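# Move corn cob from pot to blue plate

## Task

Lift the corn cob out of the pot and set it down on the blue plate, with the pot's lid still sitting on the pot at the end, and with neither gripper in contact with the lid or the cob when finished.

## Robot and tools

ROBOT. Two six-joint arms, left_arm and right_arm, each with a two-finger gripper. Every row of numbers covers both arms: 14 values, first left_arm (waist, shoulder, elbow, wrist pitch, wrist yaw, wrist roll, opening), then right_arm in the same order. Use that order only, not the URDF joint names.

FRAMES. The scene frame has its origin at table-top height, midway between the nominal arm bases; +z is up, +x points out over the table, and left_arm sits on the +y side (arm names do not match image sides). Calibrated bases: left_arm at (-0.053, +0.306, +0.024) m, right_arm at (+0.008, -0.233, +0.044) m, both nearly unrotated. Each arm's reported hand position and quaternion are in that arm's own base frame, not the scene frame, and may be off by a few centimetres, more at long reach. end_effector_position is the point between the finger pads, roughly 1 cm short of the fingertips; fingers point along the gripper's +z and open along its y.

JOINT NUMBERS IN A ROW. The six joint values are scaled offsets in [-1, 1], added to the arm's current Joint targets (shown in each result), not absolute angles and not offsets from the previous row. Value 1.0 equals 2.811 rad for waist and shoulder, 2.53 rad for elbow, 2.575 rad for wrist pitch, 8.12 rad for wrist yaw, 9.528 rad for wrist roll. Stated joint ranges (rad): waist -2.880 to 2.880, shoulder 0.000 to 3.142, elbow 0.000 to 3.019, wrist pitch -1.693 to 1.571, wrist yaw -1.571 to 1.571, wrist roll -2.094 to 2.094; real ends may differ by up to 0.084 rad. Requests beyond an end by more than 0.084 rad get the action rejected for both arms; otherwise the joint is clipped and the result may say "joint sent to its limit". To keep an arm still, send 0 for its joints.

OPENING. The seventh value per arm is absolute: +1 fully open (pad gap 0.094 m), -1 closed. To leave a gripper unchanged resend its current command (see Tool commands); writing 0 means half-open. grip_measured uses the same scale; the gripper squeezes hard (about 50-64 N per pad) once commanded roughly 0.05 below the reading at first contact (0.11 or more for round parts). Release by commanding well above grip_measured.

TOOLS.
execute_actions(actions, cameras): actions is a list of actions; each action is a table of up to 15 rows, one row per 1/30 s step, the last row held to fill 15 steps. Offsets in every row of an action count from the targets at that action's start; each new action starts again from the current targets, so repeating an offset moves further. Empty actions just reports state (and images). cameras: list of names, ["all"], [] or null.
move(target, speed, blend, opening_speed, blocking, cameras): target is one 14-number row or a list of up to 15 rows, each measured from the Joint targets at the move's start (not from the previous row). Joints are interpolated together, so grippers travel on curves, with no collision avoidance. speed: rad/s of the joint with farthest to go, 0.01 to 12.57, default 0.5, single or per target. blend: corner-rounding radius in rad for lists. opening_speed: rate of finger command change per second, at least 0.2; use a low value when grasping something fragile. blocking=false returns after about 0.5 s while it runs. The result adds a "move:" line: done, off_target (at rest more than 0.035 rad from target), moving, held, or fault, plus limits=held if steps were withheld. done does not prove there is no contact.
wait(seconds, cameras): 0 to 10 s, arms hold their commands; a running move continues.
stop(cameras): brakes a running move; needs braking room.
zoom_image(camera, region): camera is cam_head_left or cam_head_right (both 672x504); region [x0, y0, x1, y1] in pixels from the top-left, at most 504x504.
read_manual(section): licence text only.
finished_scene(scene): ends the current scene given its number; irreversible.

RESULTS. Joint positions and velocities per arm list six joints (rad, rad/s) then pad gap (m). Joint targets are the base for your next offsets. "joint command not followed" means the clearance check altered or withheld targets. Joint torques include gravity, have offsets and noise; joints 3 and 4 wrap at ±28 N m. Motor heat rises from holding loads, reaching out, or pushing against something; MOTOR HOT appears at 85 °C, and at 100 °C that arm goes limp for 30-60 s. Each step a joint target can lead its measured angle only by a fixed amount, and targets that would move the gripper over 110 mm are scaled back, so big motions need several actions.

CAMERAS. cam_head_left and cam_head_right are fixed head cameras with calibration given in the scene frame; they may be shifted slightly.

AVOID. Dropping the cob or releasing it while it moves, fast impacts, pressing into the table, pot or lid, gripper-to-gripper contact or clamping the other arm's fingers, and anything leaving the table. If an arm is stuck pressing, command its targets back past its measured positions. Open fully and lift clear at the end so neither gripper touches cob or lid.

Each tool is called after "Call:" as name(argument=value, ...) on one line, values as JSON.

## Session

Call:
execute_actions(actions=[])

Call:
zoom_image(camera="cam_head_left", region=[240, 160, 400, 320])

Call:
zoom_image(camera="cam_head_right", region=[240, 160, 400, 320])

Scene clock: 0.00 s.
left_arm: end_effector_position=(+0.2885, -0.4621, +0.1358) grip_measured=+1.000 end_effector_quat_wxyz=(+0.444, -0.092, +0.864, -0.218) | right_arm: end_effector_position=(+0.5325, -0.2551, +0.0794) grip_measured=+1.000 end_effector_quat_wxyz=(+0.022, +0.915, +0.380, -0.137)
Joint positions: left_arm=[-1.221 1.554 0.886 -0.076 -0.717 -1.107 0.094] | right_arm=[-0.382 2.075 1.778 -1.442 0.223 1.991 0.094]
Joint velocities: within noise
Joint torques (N m): no reading
Motor temperatures (°C): left_arm=[29 33 35 27 28 25 28] | right_arm=[26 30 34 28 27 26 26]
Heat: left arm: hottest elbow 35 °C; right arm: hottest elbow 34 °C.
Joint targets: left_arm=[-1.221 1.555 0.906 -0.072 -0.717 -1.107] | right_arm=[-0.382 2.064 1.803 -1.442 0.223 1.991]
Tool commands: left_gripper/opening=+1.0 right_gripper/opening=+1.0

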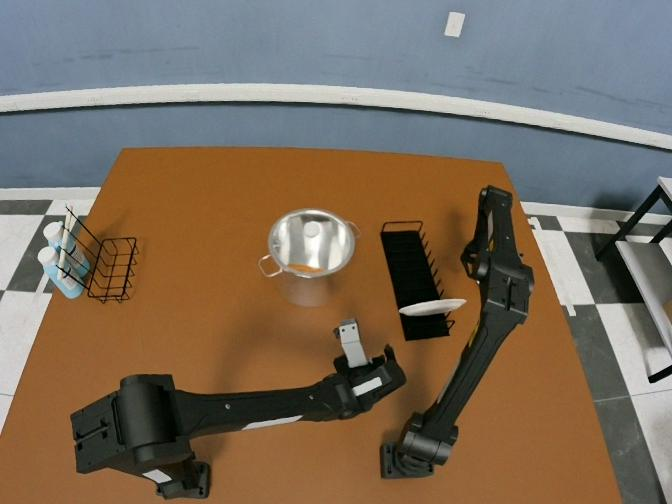

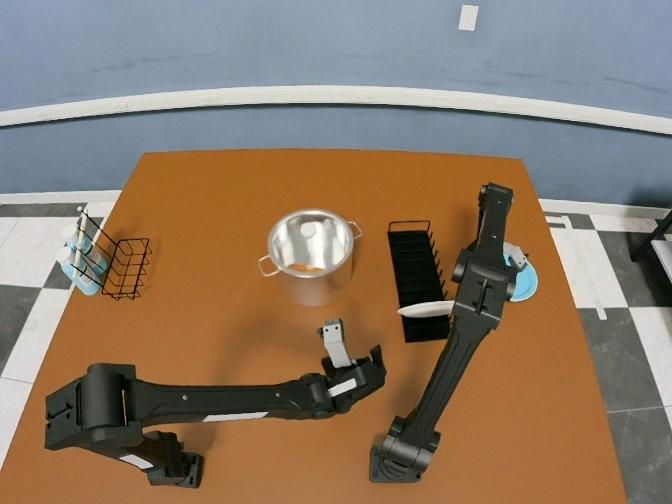

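Scaled by 3.150 from the camera's 672x504 image, which has a finer 960x720 frame.

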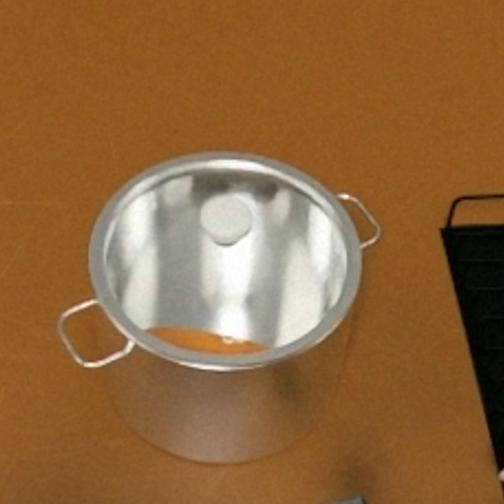

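Scaled by 3.150 from the camera's 672x504 image, which has a finer 960x720 frame.

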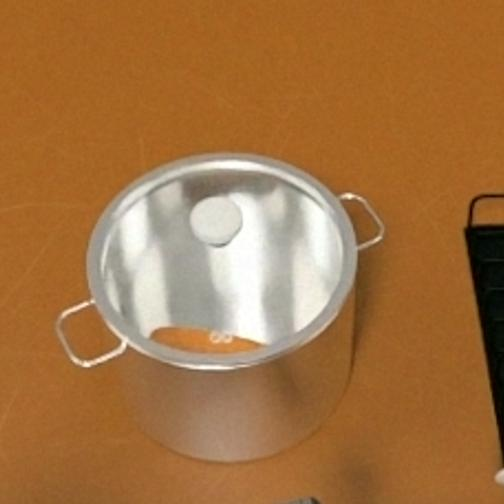

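Call:
move(target=[[0.043,0,0.274,-0.3216,0.0883,0.1162,1,0,-0.165,-0.08,-0.0225,-0.015,-0.125,0.5],[0.254,0.1127,0.4387,-0.4492,0.0883,0.1162,1,0.1359,-0.1957,-0.1312,-0.033,-0.0275,-0.3192,0.5]], speed=1.2, blend=0.1, cameras=["cam_head_left","cam_head_right"])

Scene clock: 47.60 s.
left_arm: end_effector_position=(+0.5953, -0.3277, +0.2969) grip_measured=+1.000 end_effector_quat_wxyz=(+0.221, +0.236, +0.945, -0.057) | right_arm: end_effector_position=(+0.4557, -0.0050, +0.2421) grip_measured=+0.502 end_effector_quat_wxyz=(-0.005, -0.492, +0.870, +0.002)
Joint positions: left_arm=[-0.503 1.847 1.955 -1.218 -0.003 -0.014 0.094] | right_arm=[-0.009 1.537 1.476 -1.52 0.002 -1.039 0.071]
Joint torques (N m): left_arm=[-1.38 -16.32 15.17 1.1 0.08 0.19] | right_arm=[1.26 -14.45 6.84 0.01 -0.3 -0.14]
Heat: left arm: hottest elbow 39 °C; right arm: hottest elbow 36 °C.
Joint targets: left_arm=[-0.507 1.872 2.016 -1.229 0.000 0.000] | right_arm=[0.001 1.514 1.472 -1.527 0.000 -1.050]
move: off_target (left_arm); left_arm: the elbow is farthest, 0.061 rad from its target

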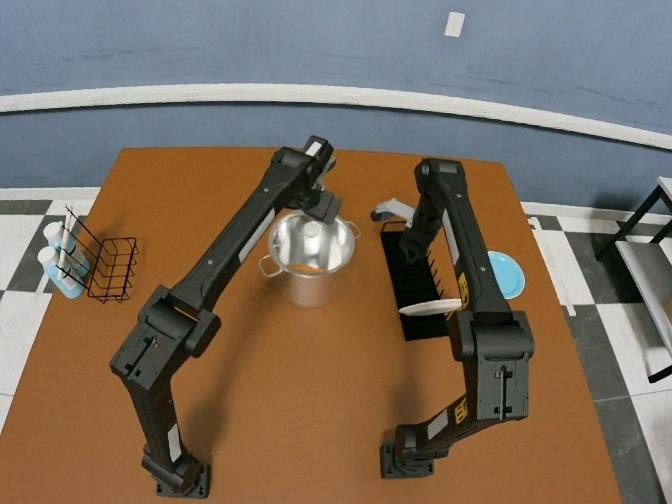

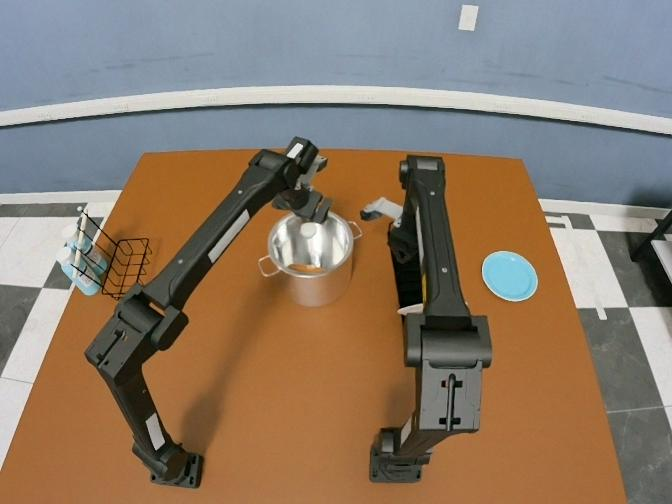

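Call:
move(target=[0.0025,0.0277,-0.0379,0.0482,0,0,1,0,0,0,0,0,0,0.5], speed=0.2, cameras=["cam_head_left","cam_head_right"])

Call:
zoom_image(camera="cam_head_left", region=[250, 180, 370, 300])

Call:
zoom_image(camera="cam_head_right", region=[250, 180, 370, 300])

Scene clock: 59.73 s.
left_arm: end_effector_position=(+0.6193, -0.3409, +0.2395) grip_measured=+1.000 end_effector_quat_wxyz=(+0.215, +0.236, +0.946, -0.055) | right_arm: end_effector_position=(+0.4556, -0.0050, +0.2420) grip_measured=+0.502 end_effector_quat_wxyz=(-0.005, -0.493, +0.870, +0.002)
Joint positions: left_arm=[-0.503 1.929 1.929 -1.122 -0.003 -0.014 0.094] | right_arm=[-0.009 1.537 1.476 -1.52 0.002 -1.039 0.071]
Joint torques (N m): left_arm=[-2.02 -17.14 8.95 2.32 0.1 0.21] | right_arm=[1.26 -14.45 6.87 0.01 -0.3 -0.17]
Motor temperatures (°C): left_arm=[29 35 42 27 28 25 28] | right_arm=[26 34 36 28 27 26 25]
Heat: left arm: hottest elbow 42 °C; right arm: hottest elbow 36 °C.
Joint targets: left_arm=[-0.499 1.950 1.920 -1.105 0.000 0.000] | right_arm=[0.001 1.514 1.471 -1.527 0.000 -1.050]
move: done

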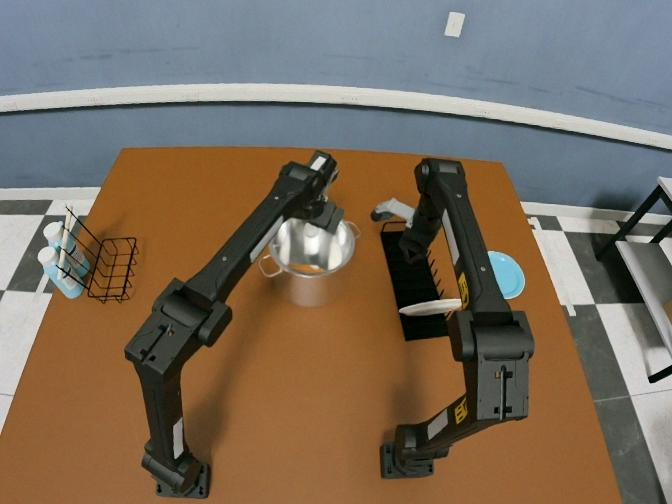

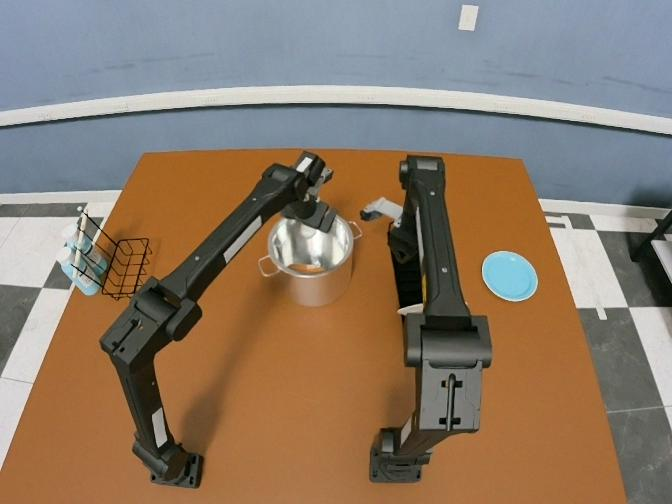

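Scaled by 4.200 from the camera's 672x504 image, which has a finer 960x720 frame.

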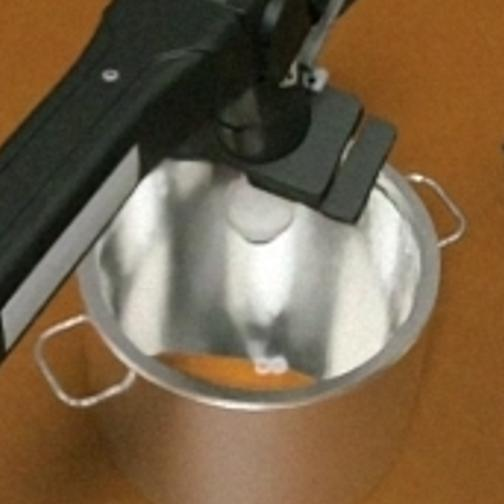

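Scaled by 4.200 from the camera's 672x504 image, which has a finer 960x720 frame.

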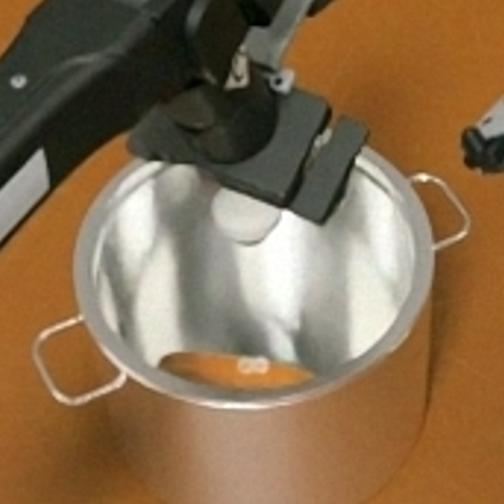

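Call:
move(target=[0.0036,0.0142,-0.0059,0.0148,0,0,1,0,0,0,0,0,0,0.5], speed=0.12, cameras=["cam_head_left","cam_head_right"])

Call:
zoom_image(camera="cam_head_right", region=[250, 180, 370, 300])

Scene clock: 68.87 s.
left_arm: end_effector_position=(+0.6272, -0.3446, +0.2093) grip_measured=+1.000 end_effector_quat_wxyz=(+0.208, +0.236, +0.948, -0.053) | right_arm: end_effector_position=(+0.4556, -0.0050, +0.2420) grip_measured=+0.502 end_effector_quat_wxyz=(-0.005, -0.493, +0.870, +0.002)
Joint positions: left_arm=[-0.502 1.968 1.913 -1.083 -0.003 -0.014 0.094] | right_arm=[-0.009 1.537 1.476 -1.52 0.002 -1.039 0.071]
Joint torques (N m): left_arm=[-0.5 -18.14 8.98 2.45 0.13 0.2] | right_arm=[1.26 -14.45 6.86 0.01 -0.3 -0.17]
Heat: left arm: hottest elbow 42 °C; right arm: hottest elbow 36 °C.
Joint targets: left_arm=[-0.489 1.990 1.905 -1.067 0.000 0.000] | right_arm=[0.001 1.514 1.472 -1.527 0.000 -1.050]
move: done

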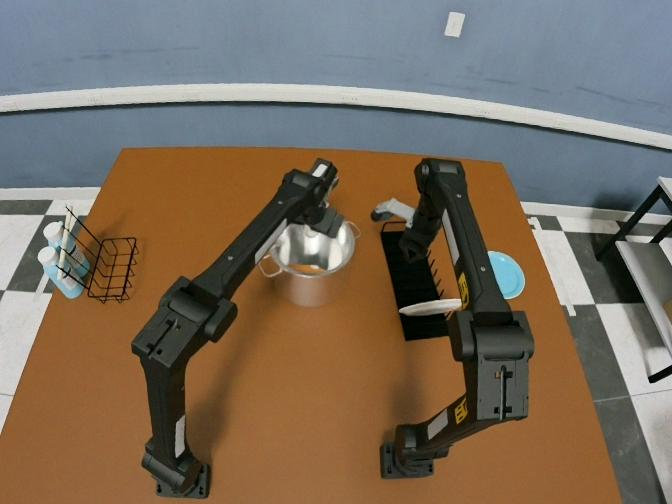

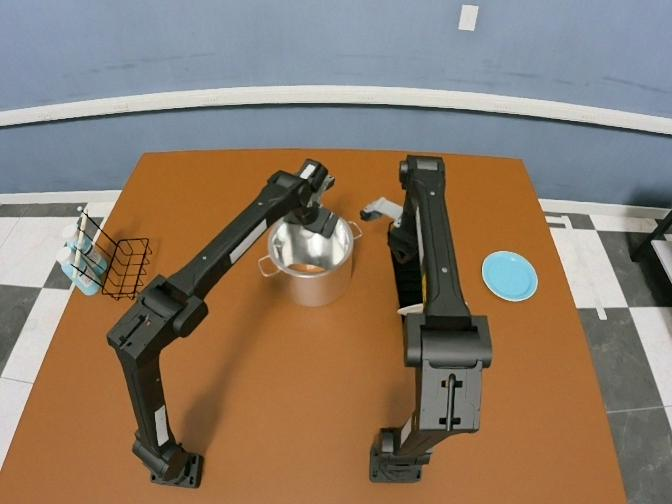

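Scaled by 4.200 from the camera's 672x504 image, which has a finer 960x720 frame.

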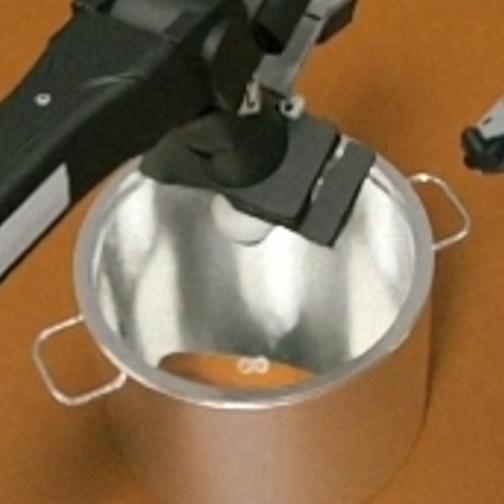

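Call:
move(target=[0.0045,0,0,0,0,0,1,0,0,0,0,0,0,0.5], speed=0.12)

Call:
move(target=[0,0,0,0,0,0,-0.4,0,0,0,0,0,0,0.5], opening_speed=0.5, cameras=["cam_head_left","cam_head_right"])

Call:
zoom_image(camera="cam_head_right", region=[250, 180, 370, 300])

Scene clock: 76.90 s.
left_arm: end_effector_position=(+0.6323, -0.3350, +0.2093) grip_measured=+1.000 end_effector_quat_wxyz=(+0.208, +0.229, +0.949, -0.052) | right_arm: end_effector_position=(+0.4556, -0.0050, +0.2420) grip_measured=+0.502 end_effector_quat_wxyz=(-0.005, -0.493, +0.870, +0.002)
Joint positions: left_arm=[-0.487 1.968 1.913 -1.083 -0.003 -0.014 0.094] | right_arm=[-0.009 1.537 1.476 -1.52 0.002 -1.039 0.071]
Joint torques (N m): left_arm=[-1.2 -17.38 9.01 2.22 0.13 0.21] | right_arm=[1.26 -14.39 6.87 0.01 -0.3 -0.17]
Heat: left arm: hottest elbow 41 °C; right arm: hottest elbow 36 °C.
Joint targets: left_arm=[-0.477 1.990 1.905 -1.067 0.000 0.000] | right_arm=[0.001 1.514 1.472 -1.527 0.000 -1.050]
move: done

Scene clock: 79.90 s.
left_arm: end_effector_position=(+0.6314, -0.3370, +0.2094) grip_measured=-0.150 end_effector_quat_wxyz=(+0.208, +0.231, +0.949, -0.056) | right_arm: end_effector_position=(+0.4556, -0.0050, +0.2420) grip_measured=+0.502 end_effector_quat_wxyz=(-0.005, -0.493, +0.870, +0.002)
Joint positions: left_arm=[-0.488 1.968 1.913 -1.082 0.005 -0.013 0.04] | right_arm=[-0.009 1.537 1.476 -1.52 0.002 -1.039 0.071]
Joint torques (N m): left_arm=[-0.85 -17.55 9.01 2.25 -0.21 0.23] | right_arm=[1.26 -14.45 6.87 0.01 -0.3 -0.17]
Heat: left arm: hottest elbow 41 °C; right arm: hottest elbow 36 °C.
Joint targets: left_arm=[-0.477 1.990 1.905 -1.067 0.000 0.000] | right_arm=[0.001 1.514 1.472 -1.527 0.000 -1.050]
move: done

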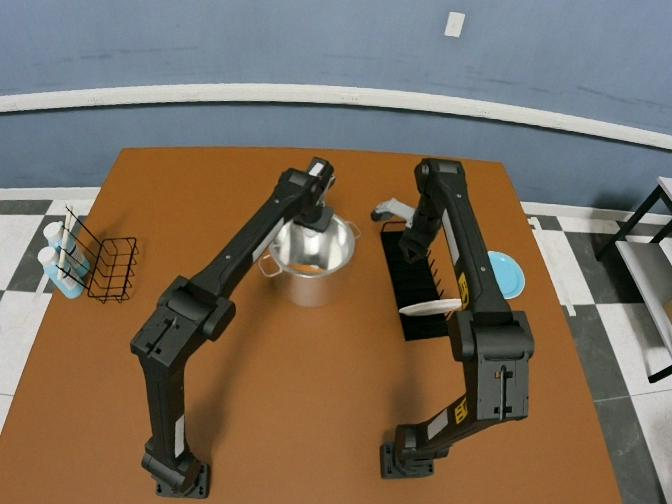

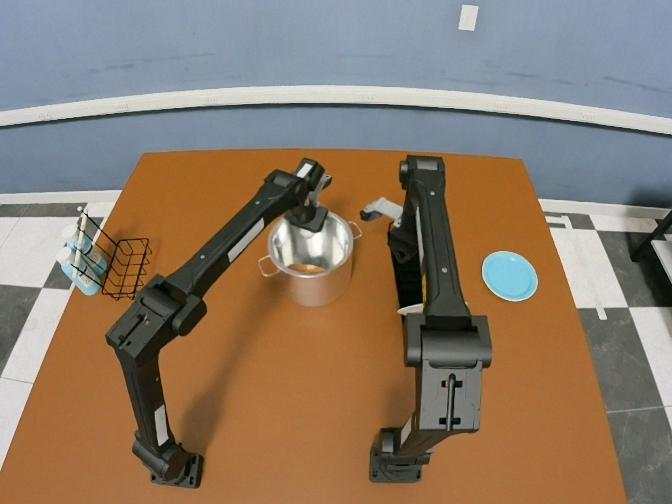

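Scaled by 4.200 from the camera's 672x504 image, which has a finer 960x720 frame.

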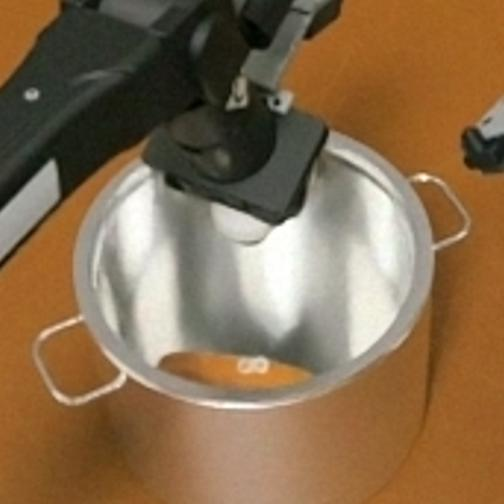

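Call:
move(target=[[0,-0.039,0,-0.0155,0,0,-0.4,0,0,0,0,0,0,0.5],[0,-0.084,0,-0.0765,0,0,-0.4,0,0,0,0,0,0,0.5],[0.2135,-0.084,0,-0.0765,0,0,-0.4,0,0,0,0,0,0,0.5]], speed=[0.15,0.25,0.6], cameras=["cam_head_left","cam_head_right"])

Call:
zoom_image(camera="cam_head_left", region=[250, 190, 370, 310])

Call:
zoom_image(camera="cam_head_right", region=[250, 190, 370, 310])

Scene clock: 95.10 s.
left_arm: end_effector_position=(+0.6459, +0.0860, +0.2949) grip_measured=-0.151 end_effector_quat_wxyz=(+0.203, -0.070, +0.977, +0.014) | right_arm: end_effector_position=(+0.4556, -0.0050, +0.2420) grip_measured=+0.502 end_effector_quat_wxyz=(-0.005, -0.493, +0.870, +0.002)
Joint positions: left_arm=[0.132 1.799 1.894 -1.257 -0.003 -0.01 0.04] | right_arm=[-0.009 1.537 1.476 -1.52 0.002 -1.039 0.071]
Joint torques (N m): left_arm=[-2.78 -20.6 10.58 1.09 0.11 0.2] | right_arm=[1.26 -14.45 6.87 0.01 -0.3 -0.17]
Heat: left arm: hottest elbow 41 °C; right arm: hottest elbow 37 °C.
Joint targets: left_arm=[0.123 1.754 1.905 -1.263 0.000 0.000] | right_arm=[0.001 1.514 1.472 -1.527 0.000 -1.050]
move: off_target (left_arm); left_arm: the shoulder is farthest, 0.045 rad from its target

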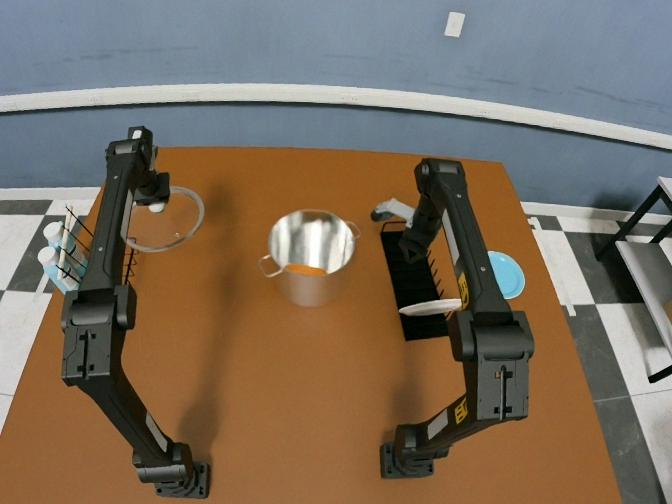

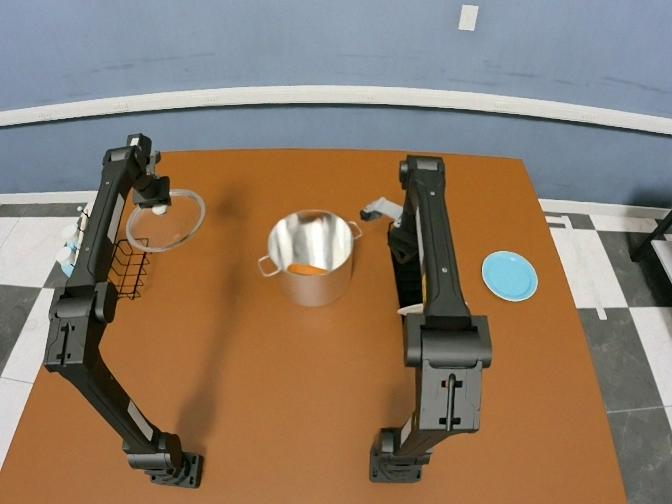

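Scaled by 4.200 from the camera's 672x504 image, which has a finer 960x720 frame.

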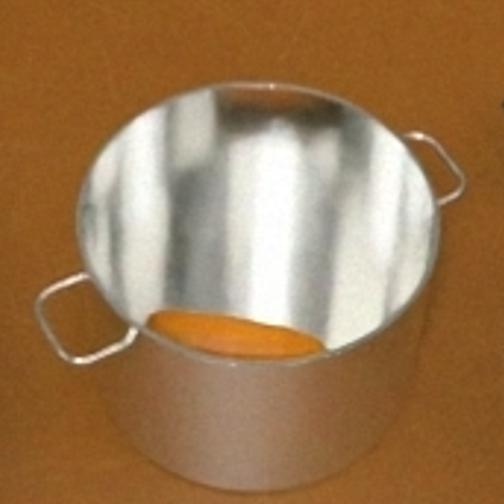

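Scaled by 4.200 from the camera's 672x504 image, which has a finer 960x720 frame.

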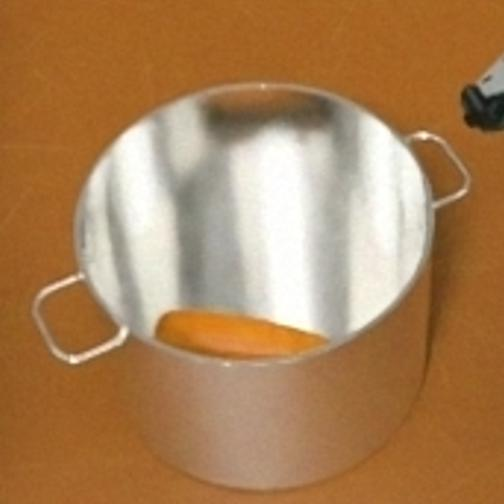

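Call:
move(target=[0,0,0,0,0,0,-0.4,0.1639,0.1853,0.2364,-0.009,0,0.3296,0.6], speed=1.2, cameras=["cam_head_left","cam_head_right"])

Call:
zoom_image(camera="cam_head_left", region=[250, 190, 370, 310])

Call:
zoom_image(camera="cam_head_right", region=[250, 190, 370, 310])

Scene clock: 154.27 s.
left_arm: end_effector_position=(+0.6459, +0.0860, +0.2949) grip_measured=-0.151 end_effector_quat_wxyz=(+0.203, -0.070, +0.977, +0.014) | right_arm: end_effector_position=(+0.5703, +0.2782, +0.1874) grip_measured=+0.598 end_effector_quat_wxyz=(+0.002, +0.726, +0.688, +0.005)
Joint positions: left_arm=[0.132 1.799 1.894 -1.257 -0.003 -0.01 0.04] | right_arm=[0.455 2.029 2.011 -1.543 0.002 2.08 0.075]
Joint torques (N m): left_arm=[-2.43 -20.31 10.67 1.32 0.11 0.17] | right_arm=[1.03 -18.84 11.49 -0.08 -0.04 0.05]
Heat: left arm: hottest elbow 44 °C; right arm: hottest elbow 37 °C.
Joint targets: left_arm=[0.123 1.754 1.905 -1.263 0.000 0.000] | right_arm=[0.462 2.035 2.069 -1.550 0.000 2.091]
move: off_target (left_arm, right_arm); left_arm: the shoulder is farthest, 0.045 rad from its target; right_arm: the elbow is farthest, 0.059 rad from its target

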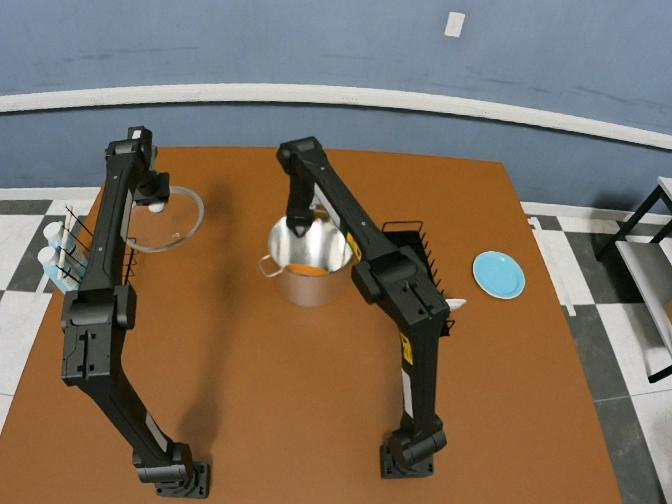

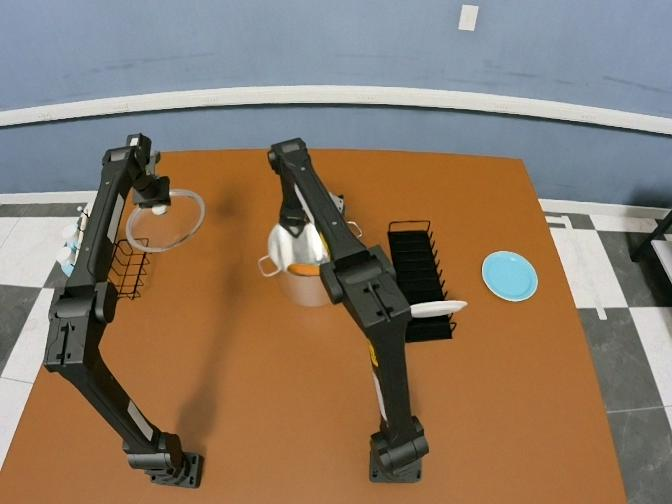

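Scaled by 4.200 from the camera's 672x504 image, which has a finer 960x720 frame.

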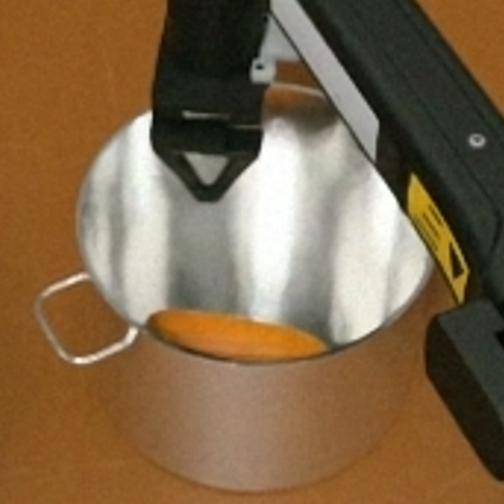

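Scaled by 4.200 from the camera's 672x504 image, which has a finer 960x720 frame.

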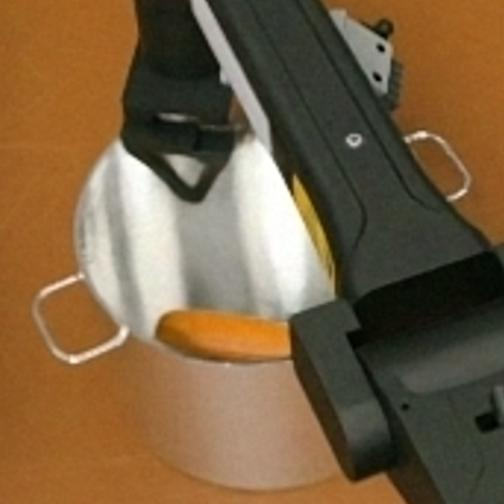

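Call:
move(target=[0,0,0,0,0,0,-0.4,0,0.016,-0.1126,0.1072,0,0,0.6], speed=0.3, cameras=["cam_head_left","cam_head_right"])

Call:
zoom_image(camera="cam_head_left", region=[250, 190, 370, 310])

Call:
zoom_image(camera="cam_head_right", region=[250, 190, 370, 310])

Scene clock: 167.93 s.
left_arm: end_effector_position=(+0.6455, +0.0859, +0.2947) grip_measured=-0.151 end_effector_quat_wxyz=(+0.202, -0.070, +0.977, +0.014) | right_arm: end_effector_position=(+0.5664, +0.2763, +0.0737) grip_measured=+0.598 end_effector_quat_wxyz=(+0.000, +0.726, +0.687, -0.002)
Joint positions: left_arm=[0.132 1.799 1.894 -1.259 -0.003 -0.01 0.04] | right_arm=[0.455 2.077 1.788 -1.284 0.002 2.081 0.075]
Joint torques (N m): left_arm=[-2.37 -20.42 10.7 1.43 0.07 0.2] | right_arm=[1.03 -19.19 6.57 0.61 -0.04 0.05]
Heat: left arm: hottest elbow 45 °C; right arm: hottest elbow 40 °C.
Joint targets: left_arm=[0.123 1.754 1.905 -1.264 0.000 0.000] | right_arm=[0.462 2.080 1.785 -1.274 0.000 2.091]
move: off_target (left_arm); left_arm: the shoulder is farthest, 0.045 rad from its target

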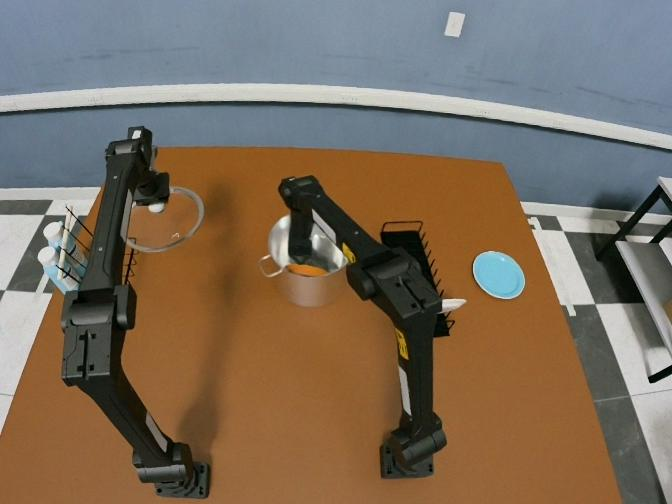

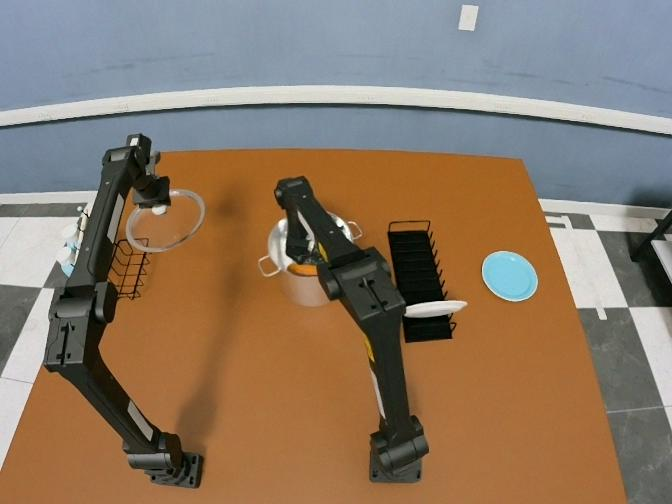

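Scaled by 4.200 from the camera's 672x504 image, which has a finer 960x720 frame.

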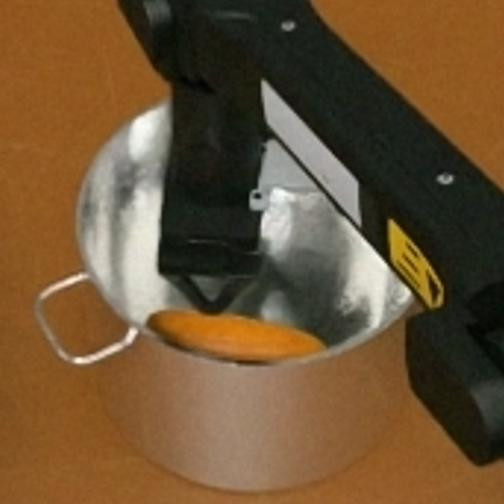

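Scaled by 4.200 from the camera's 672x504 image, which has a finer 960x720 frame.

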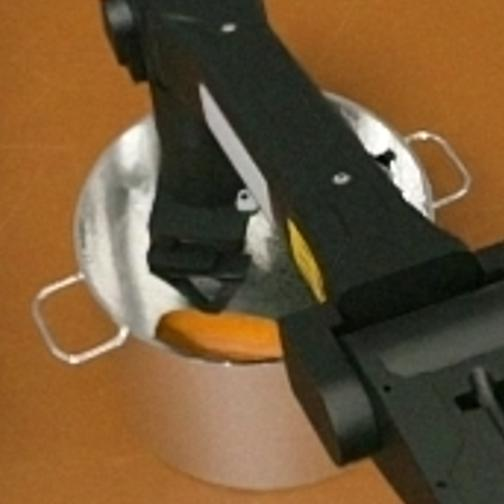

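Call:
move(target=[0,0,0,0,0,0,-0.4,0,0.0327,-0.0372,0.0734,0,0,0.85], speed=0.2, cameras=["cam_head_left","cam_head_right"])

Call:
zoom_image(camera="cam_head_left", region=[250, 190, 370, 310])

Call:
zoom_image(camera="cam_head_right", region=[250, 190, 370, 310])

Scene clock: 183.27 s.
left_arm: end_effector_position=(+0.6455, +0.0859, +0.2947) grip_measured=-0.151 end_effector_quat_wxyz=(+0.202, -0.070, +0.977, +0.014) | right_arm: end_effector_position=(+0.5677, +0.2775, -0.0119) grip_measured=+0.848 end_effector_quat_wxyz=(+0.000, +0.726, +0.687, +0.003)
Joint positions: left_arm=[0.132 1.799 1.894 -1.259 -0.003 -0.01 0.04] | right_arm=[0.455 2.163 1.695 -1.096 -0.001 2.081 0.087]
Joint torques (N m): left_arm=[-2.55 -20.13 10.55 1.43 0.08 0.18] | right_arm=[0.85 -19.49 6.01 0.55 0.07 0.03]
Heat: left arm: hottest elbow 45 °C; right arm: hottest elbow 39 °C.
Joint targets: left_arm=[0.123 1.754 1.905 -1.263 0.000 0.000] | right_arm=[0.461 2.172 1.690 -1.086 0.000 2.090]
move: off_target (left_arm); left_arm: the shoulder is farthest, 0.045 rad from its target

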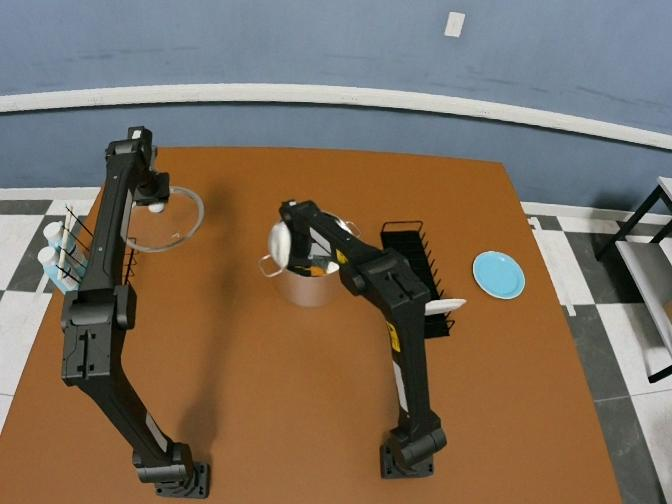

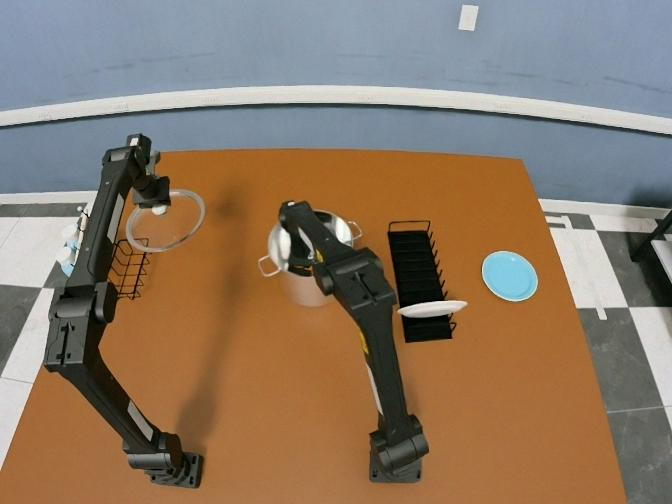

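Scaled by 4.200 from the camera's 672x504 image, which has a finer 960x720 frame.

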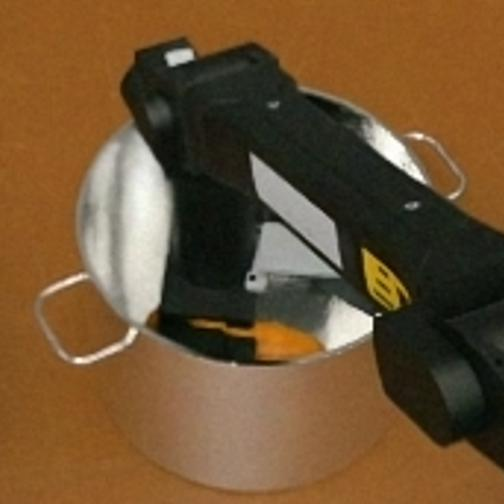

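Scaled by 4.200 from the camera's 672x504 image, which has a finer 960x720 frame.

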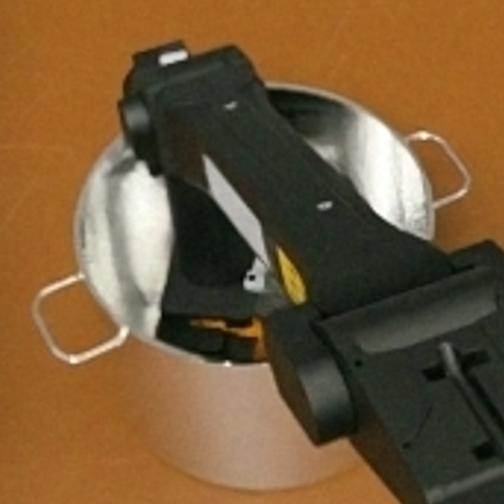

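Call:
move(target=[0,0,0,0,0,0,-0.4,0,0,0,0,0,0,-0.5], opening_speed=0.5, cameras=["cam_head_left"])

Call:
zoom_image(camera="cam_head_left", region=[250, 190, 370, 310])

Scene clock: 191.13 s.
left_arm: end_effector_position=(+0.6455, +0.0859, +0.2947) grip_measured=-0.151 end_effector_quat_wxyz=(+0.202, -0.070, +0.977, +0.014) | right_arm: end_effector_position=(+0.5681, +0.2777, -0.0119) grip_measured=+0.070 end_effector_quat_wxyz=(+0.001, +0.726, +0.687, +0.004)
Joint positions: left_arm=[0.132 1.799 1.894 -1.259 -0.003 -0.01 0.04] | right_arm=[0.455 2.163 1.695 -1.094 -0.001 2.081 0.05]
Joint torques (N m): left_arm=[-2.78 -20.07 10.73 1.35 0.08 0.18] | right_arm=[1.03 -19.08 6.01 0.58 0.09 0.03]
Heat: left arm: hottest elbow 45 °C; right arm: hottest elbow 39 °C.
Joint targets: left_arm=[0.123 1.754 1.905 -1.263 0.000 0.000] | right_arm=[0.461 2.172 1.690 -1.086 0.000 2.091]
move: off_target (left_arm); left_arm: the shoulder is farthest, 0.045 rad from its target
Images, in order (width x height): cam_head_left 672x504.

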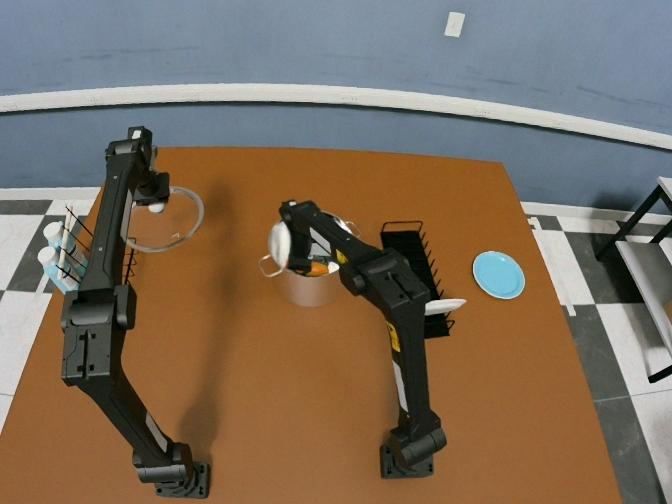

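Scaled by 4.200 from the camera's 672x504 image, which has a finer 960x720 frame.

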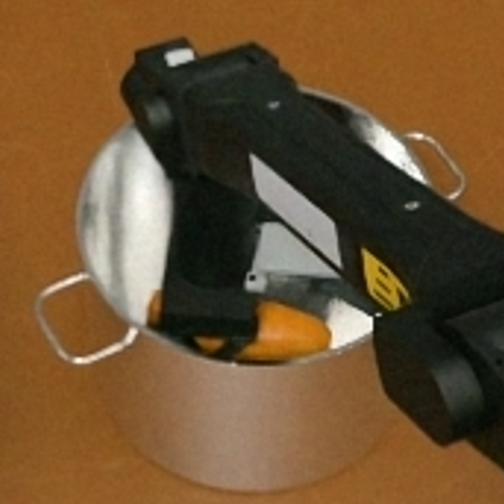

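Call:
move(target=[[0,0,0,0,0,0,-0.4,0,0,0.0237,0,0,0,-0.5],[0,0,0,0,0,0,-0.4,0,-0.0398,0.0632,-0.0767,0,0,-0.5],[0,0,0,0,0,0,-0.4,0,-0.0559,0.1502,-0.1821,0,0,-0.5]], speed=[0.2,0.25,0.35], cameras=["cam_head_left","cam_head_right"])

Call:
zoom_image(camera="cam_head_left", region=[250, 190, 370, 310])

Call:
zoom_image(camera="cam_head_left", region=[440, 220, 560, 340])

Call:
zoom_image(camera="cam_head_right", region=[440, 220, 560, 340])

Scene clock: 211.00 s.
left_arm: end_effector_position=(+0.6455, +0.0859, +0.2947) grip_measured=-0.151 end_effector_quat_wxyz=(+0.202, -0.070, +0.977, +0.014) | right_arm: end_effector_position=(+0.5696, +0.2784, +0.1732) grip_measured=+0.069 end_effector_quat_wxyz=(-0.003, +0.726, +0.687, -0.008)
Joint positions: left_arm=[0.132 1.799 1.894 -1.259 -0.003 -0.01 0.04] | right_arm=[0.455 2.05 2.007 -1.546 -0.001 2.081 0.05]
Joint torques (N m): left_arm=[-2.49 -20.48 10.58 1.36 0.09 0.17] | right_arm=[1.03 -22.42 11.77 -0.16 0.09 0.04]
Heat: left arm: hottest elbow 45 °C; right arm: hottest elbow 38 °C.
Joint targets: left_arm=[0.123 1.754 1.905 -1.263 0.000 0.000] | right_arm=[0.461 2.015 2.070 -1.554 0.000 2.091]
move: off_target (left_arm, right_arm); left_arm: the shoulder is farthest, 0.045 rad from its target; right_arm: the elbow is farthest, 0.063 rad from its target

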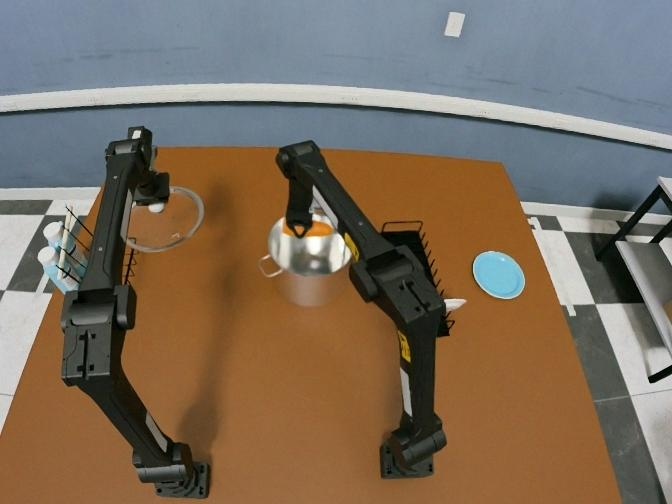

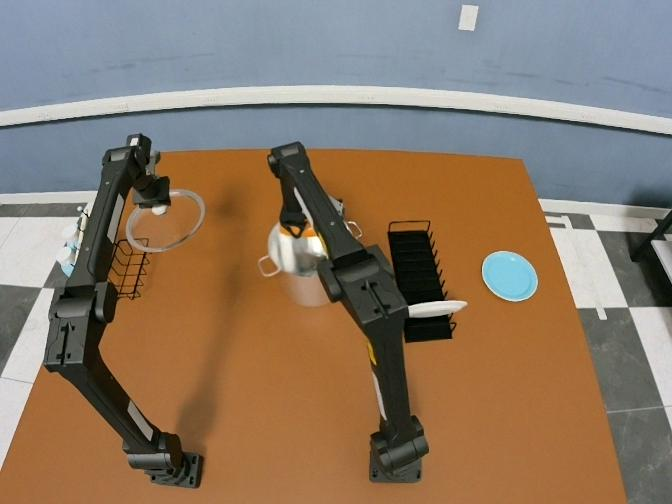

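Scaled by 4.200 from the camera's 672x504 image, which has a finer 960x720 frame.

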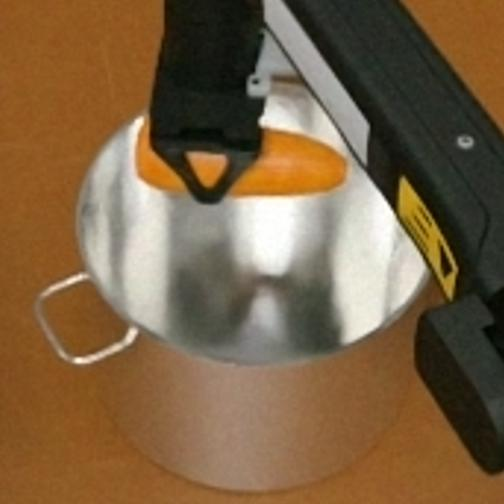

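Scaled by 4.200 from the camera's 672x504 image, which has a finer 960x720 frame.

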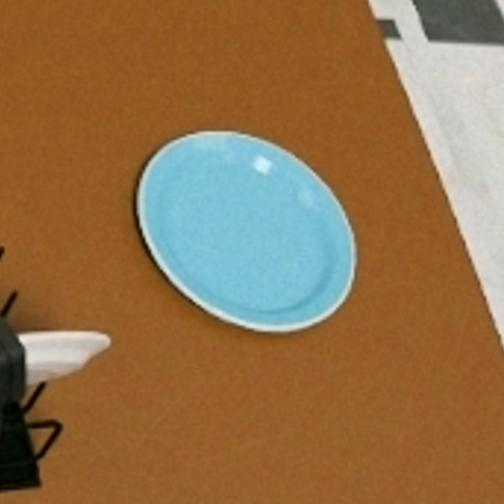

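Scaled by 4.200 from the camera's 672x504 image, which has a finer 960x720 frame.

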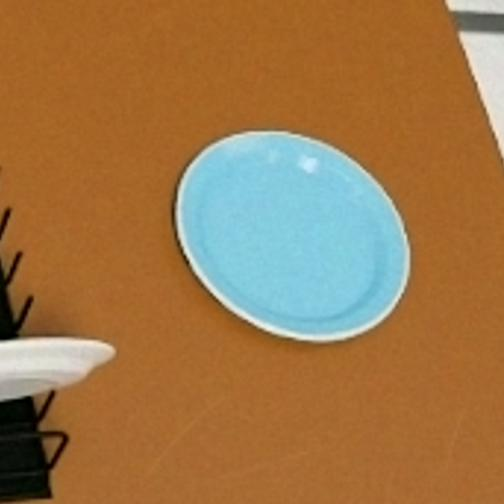

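Call:
move(target=[-0.2138,0,0.0296,0,0,0,-0.4,-0.3657,0.1078,0.153,-0.0412,0,0,-0.5], speed=0.6, cameras=["cam_head_left","cam_head_right"])

Call:
zoom_image(camera="cam_head_left", region=[440, 200, 560, 320])

Call:
zoom_image(camera="cam_head_right", region=[440, 200, 560, 320])

Call:
zoom_image(camera="cam_head_left", region=[250, 190, 370, 310])

Scene clock: 259.47 s.
left_arm: end_effector_position=(+0.5767, -0.3023, +0.2947) grip_measured=-0.151 end_effector_quat_wxyz=(+0.196, +0.229, +0.952, -0.049) | right_arm: end_effector_position=(+0.5933, -0.3857, +0.1360) grip_measured=+0.069 end_effector_quat_wxyz=(-0.007, +0.971, +0.240, -0.007)
Joint positions: left_arm=[-0.482 1.799 1.894 -1.259 -0.001 -0.01 0.04] | right_arm=[-0.576 2.329 2.389 -1.652 0 2.081 0.05]
Joint torques (N m): left_arm=[-2.02 -20.78 17.22 1.22 0 0.17] | right_arm=[1.55 -23.36 12.21 -0.18 0.01 0.04]
Motor temperatures (°C): left_arm=[28 37 46 27 28 25 30] | right_arm=[26 34 43 28 27 26 27]
Heat: left arm: hottest elbow 46 °C; right arm: hottest elbow 43 °C.
Joint targets: left_arm=[-0.478 1.754 1.980 -1.263 0.000 0.000] | right_arm=[-0.567 2.318 2.458 -1.660 0.000 2.091]
move: off_target (left_arm, right_arm); left_arm: the elbow is farthest, 0.085 rad from its target; right_arm: the elbow is farthest, 0.068 rad from its target

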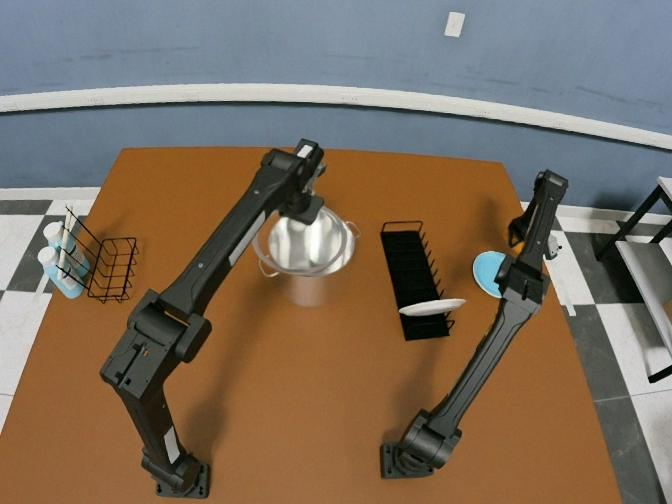

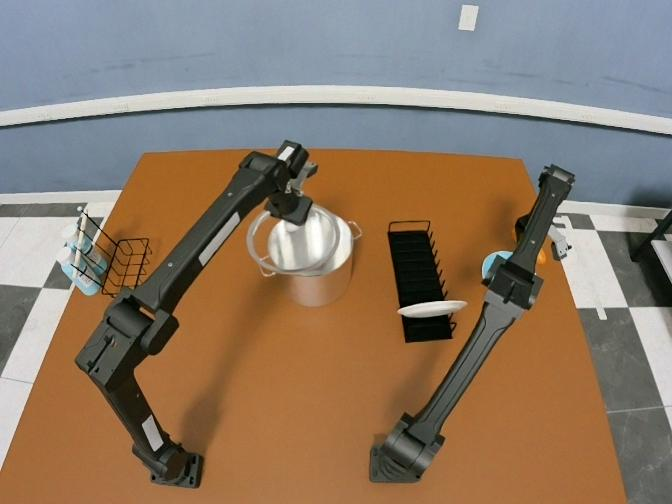

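Scaled by 4.200 from the camera's 672x504 image, which has a finer 960x720 frame.

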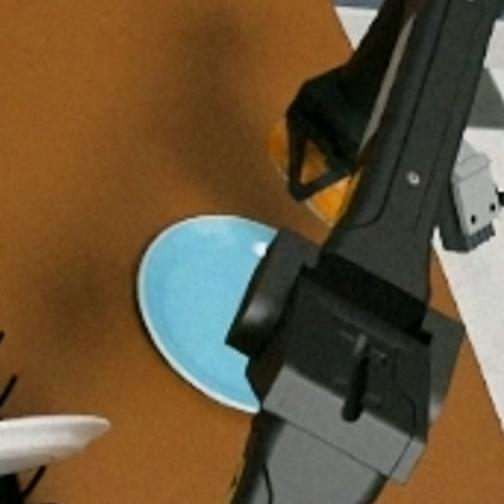

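Scaled by 4.200 from the camera's 672x504 image, which has a finer 960x720 frame.

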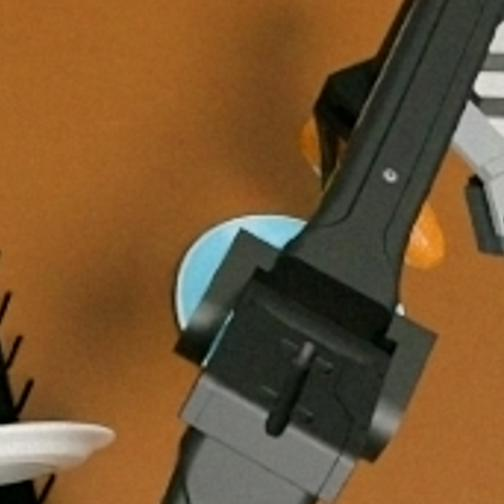

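Scaled by 4.200 from the camera's 672x504 image, which has a finer 960x720 frame.

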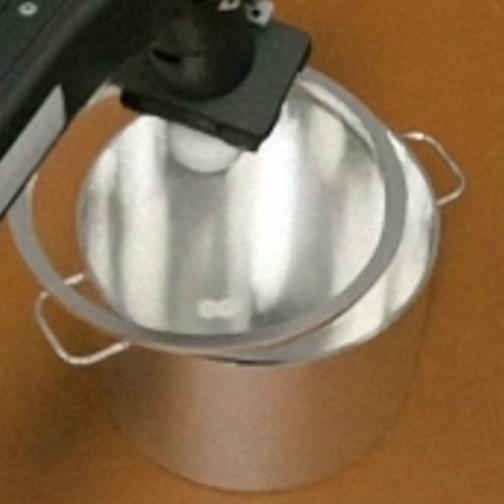

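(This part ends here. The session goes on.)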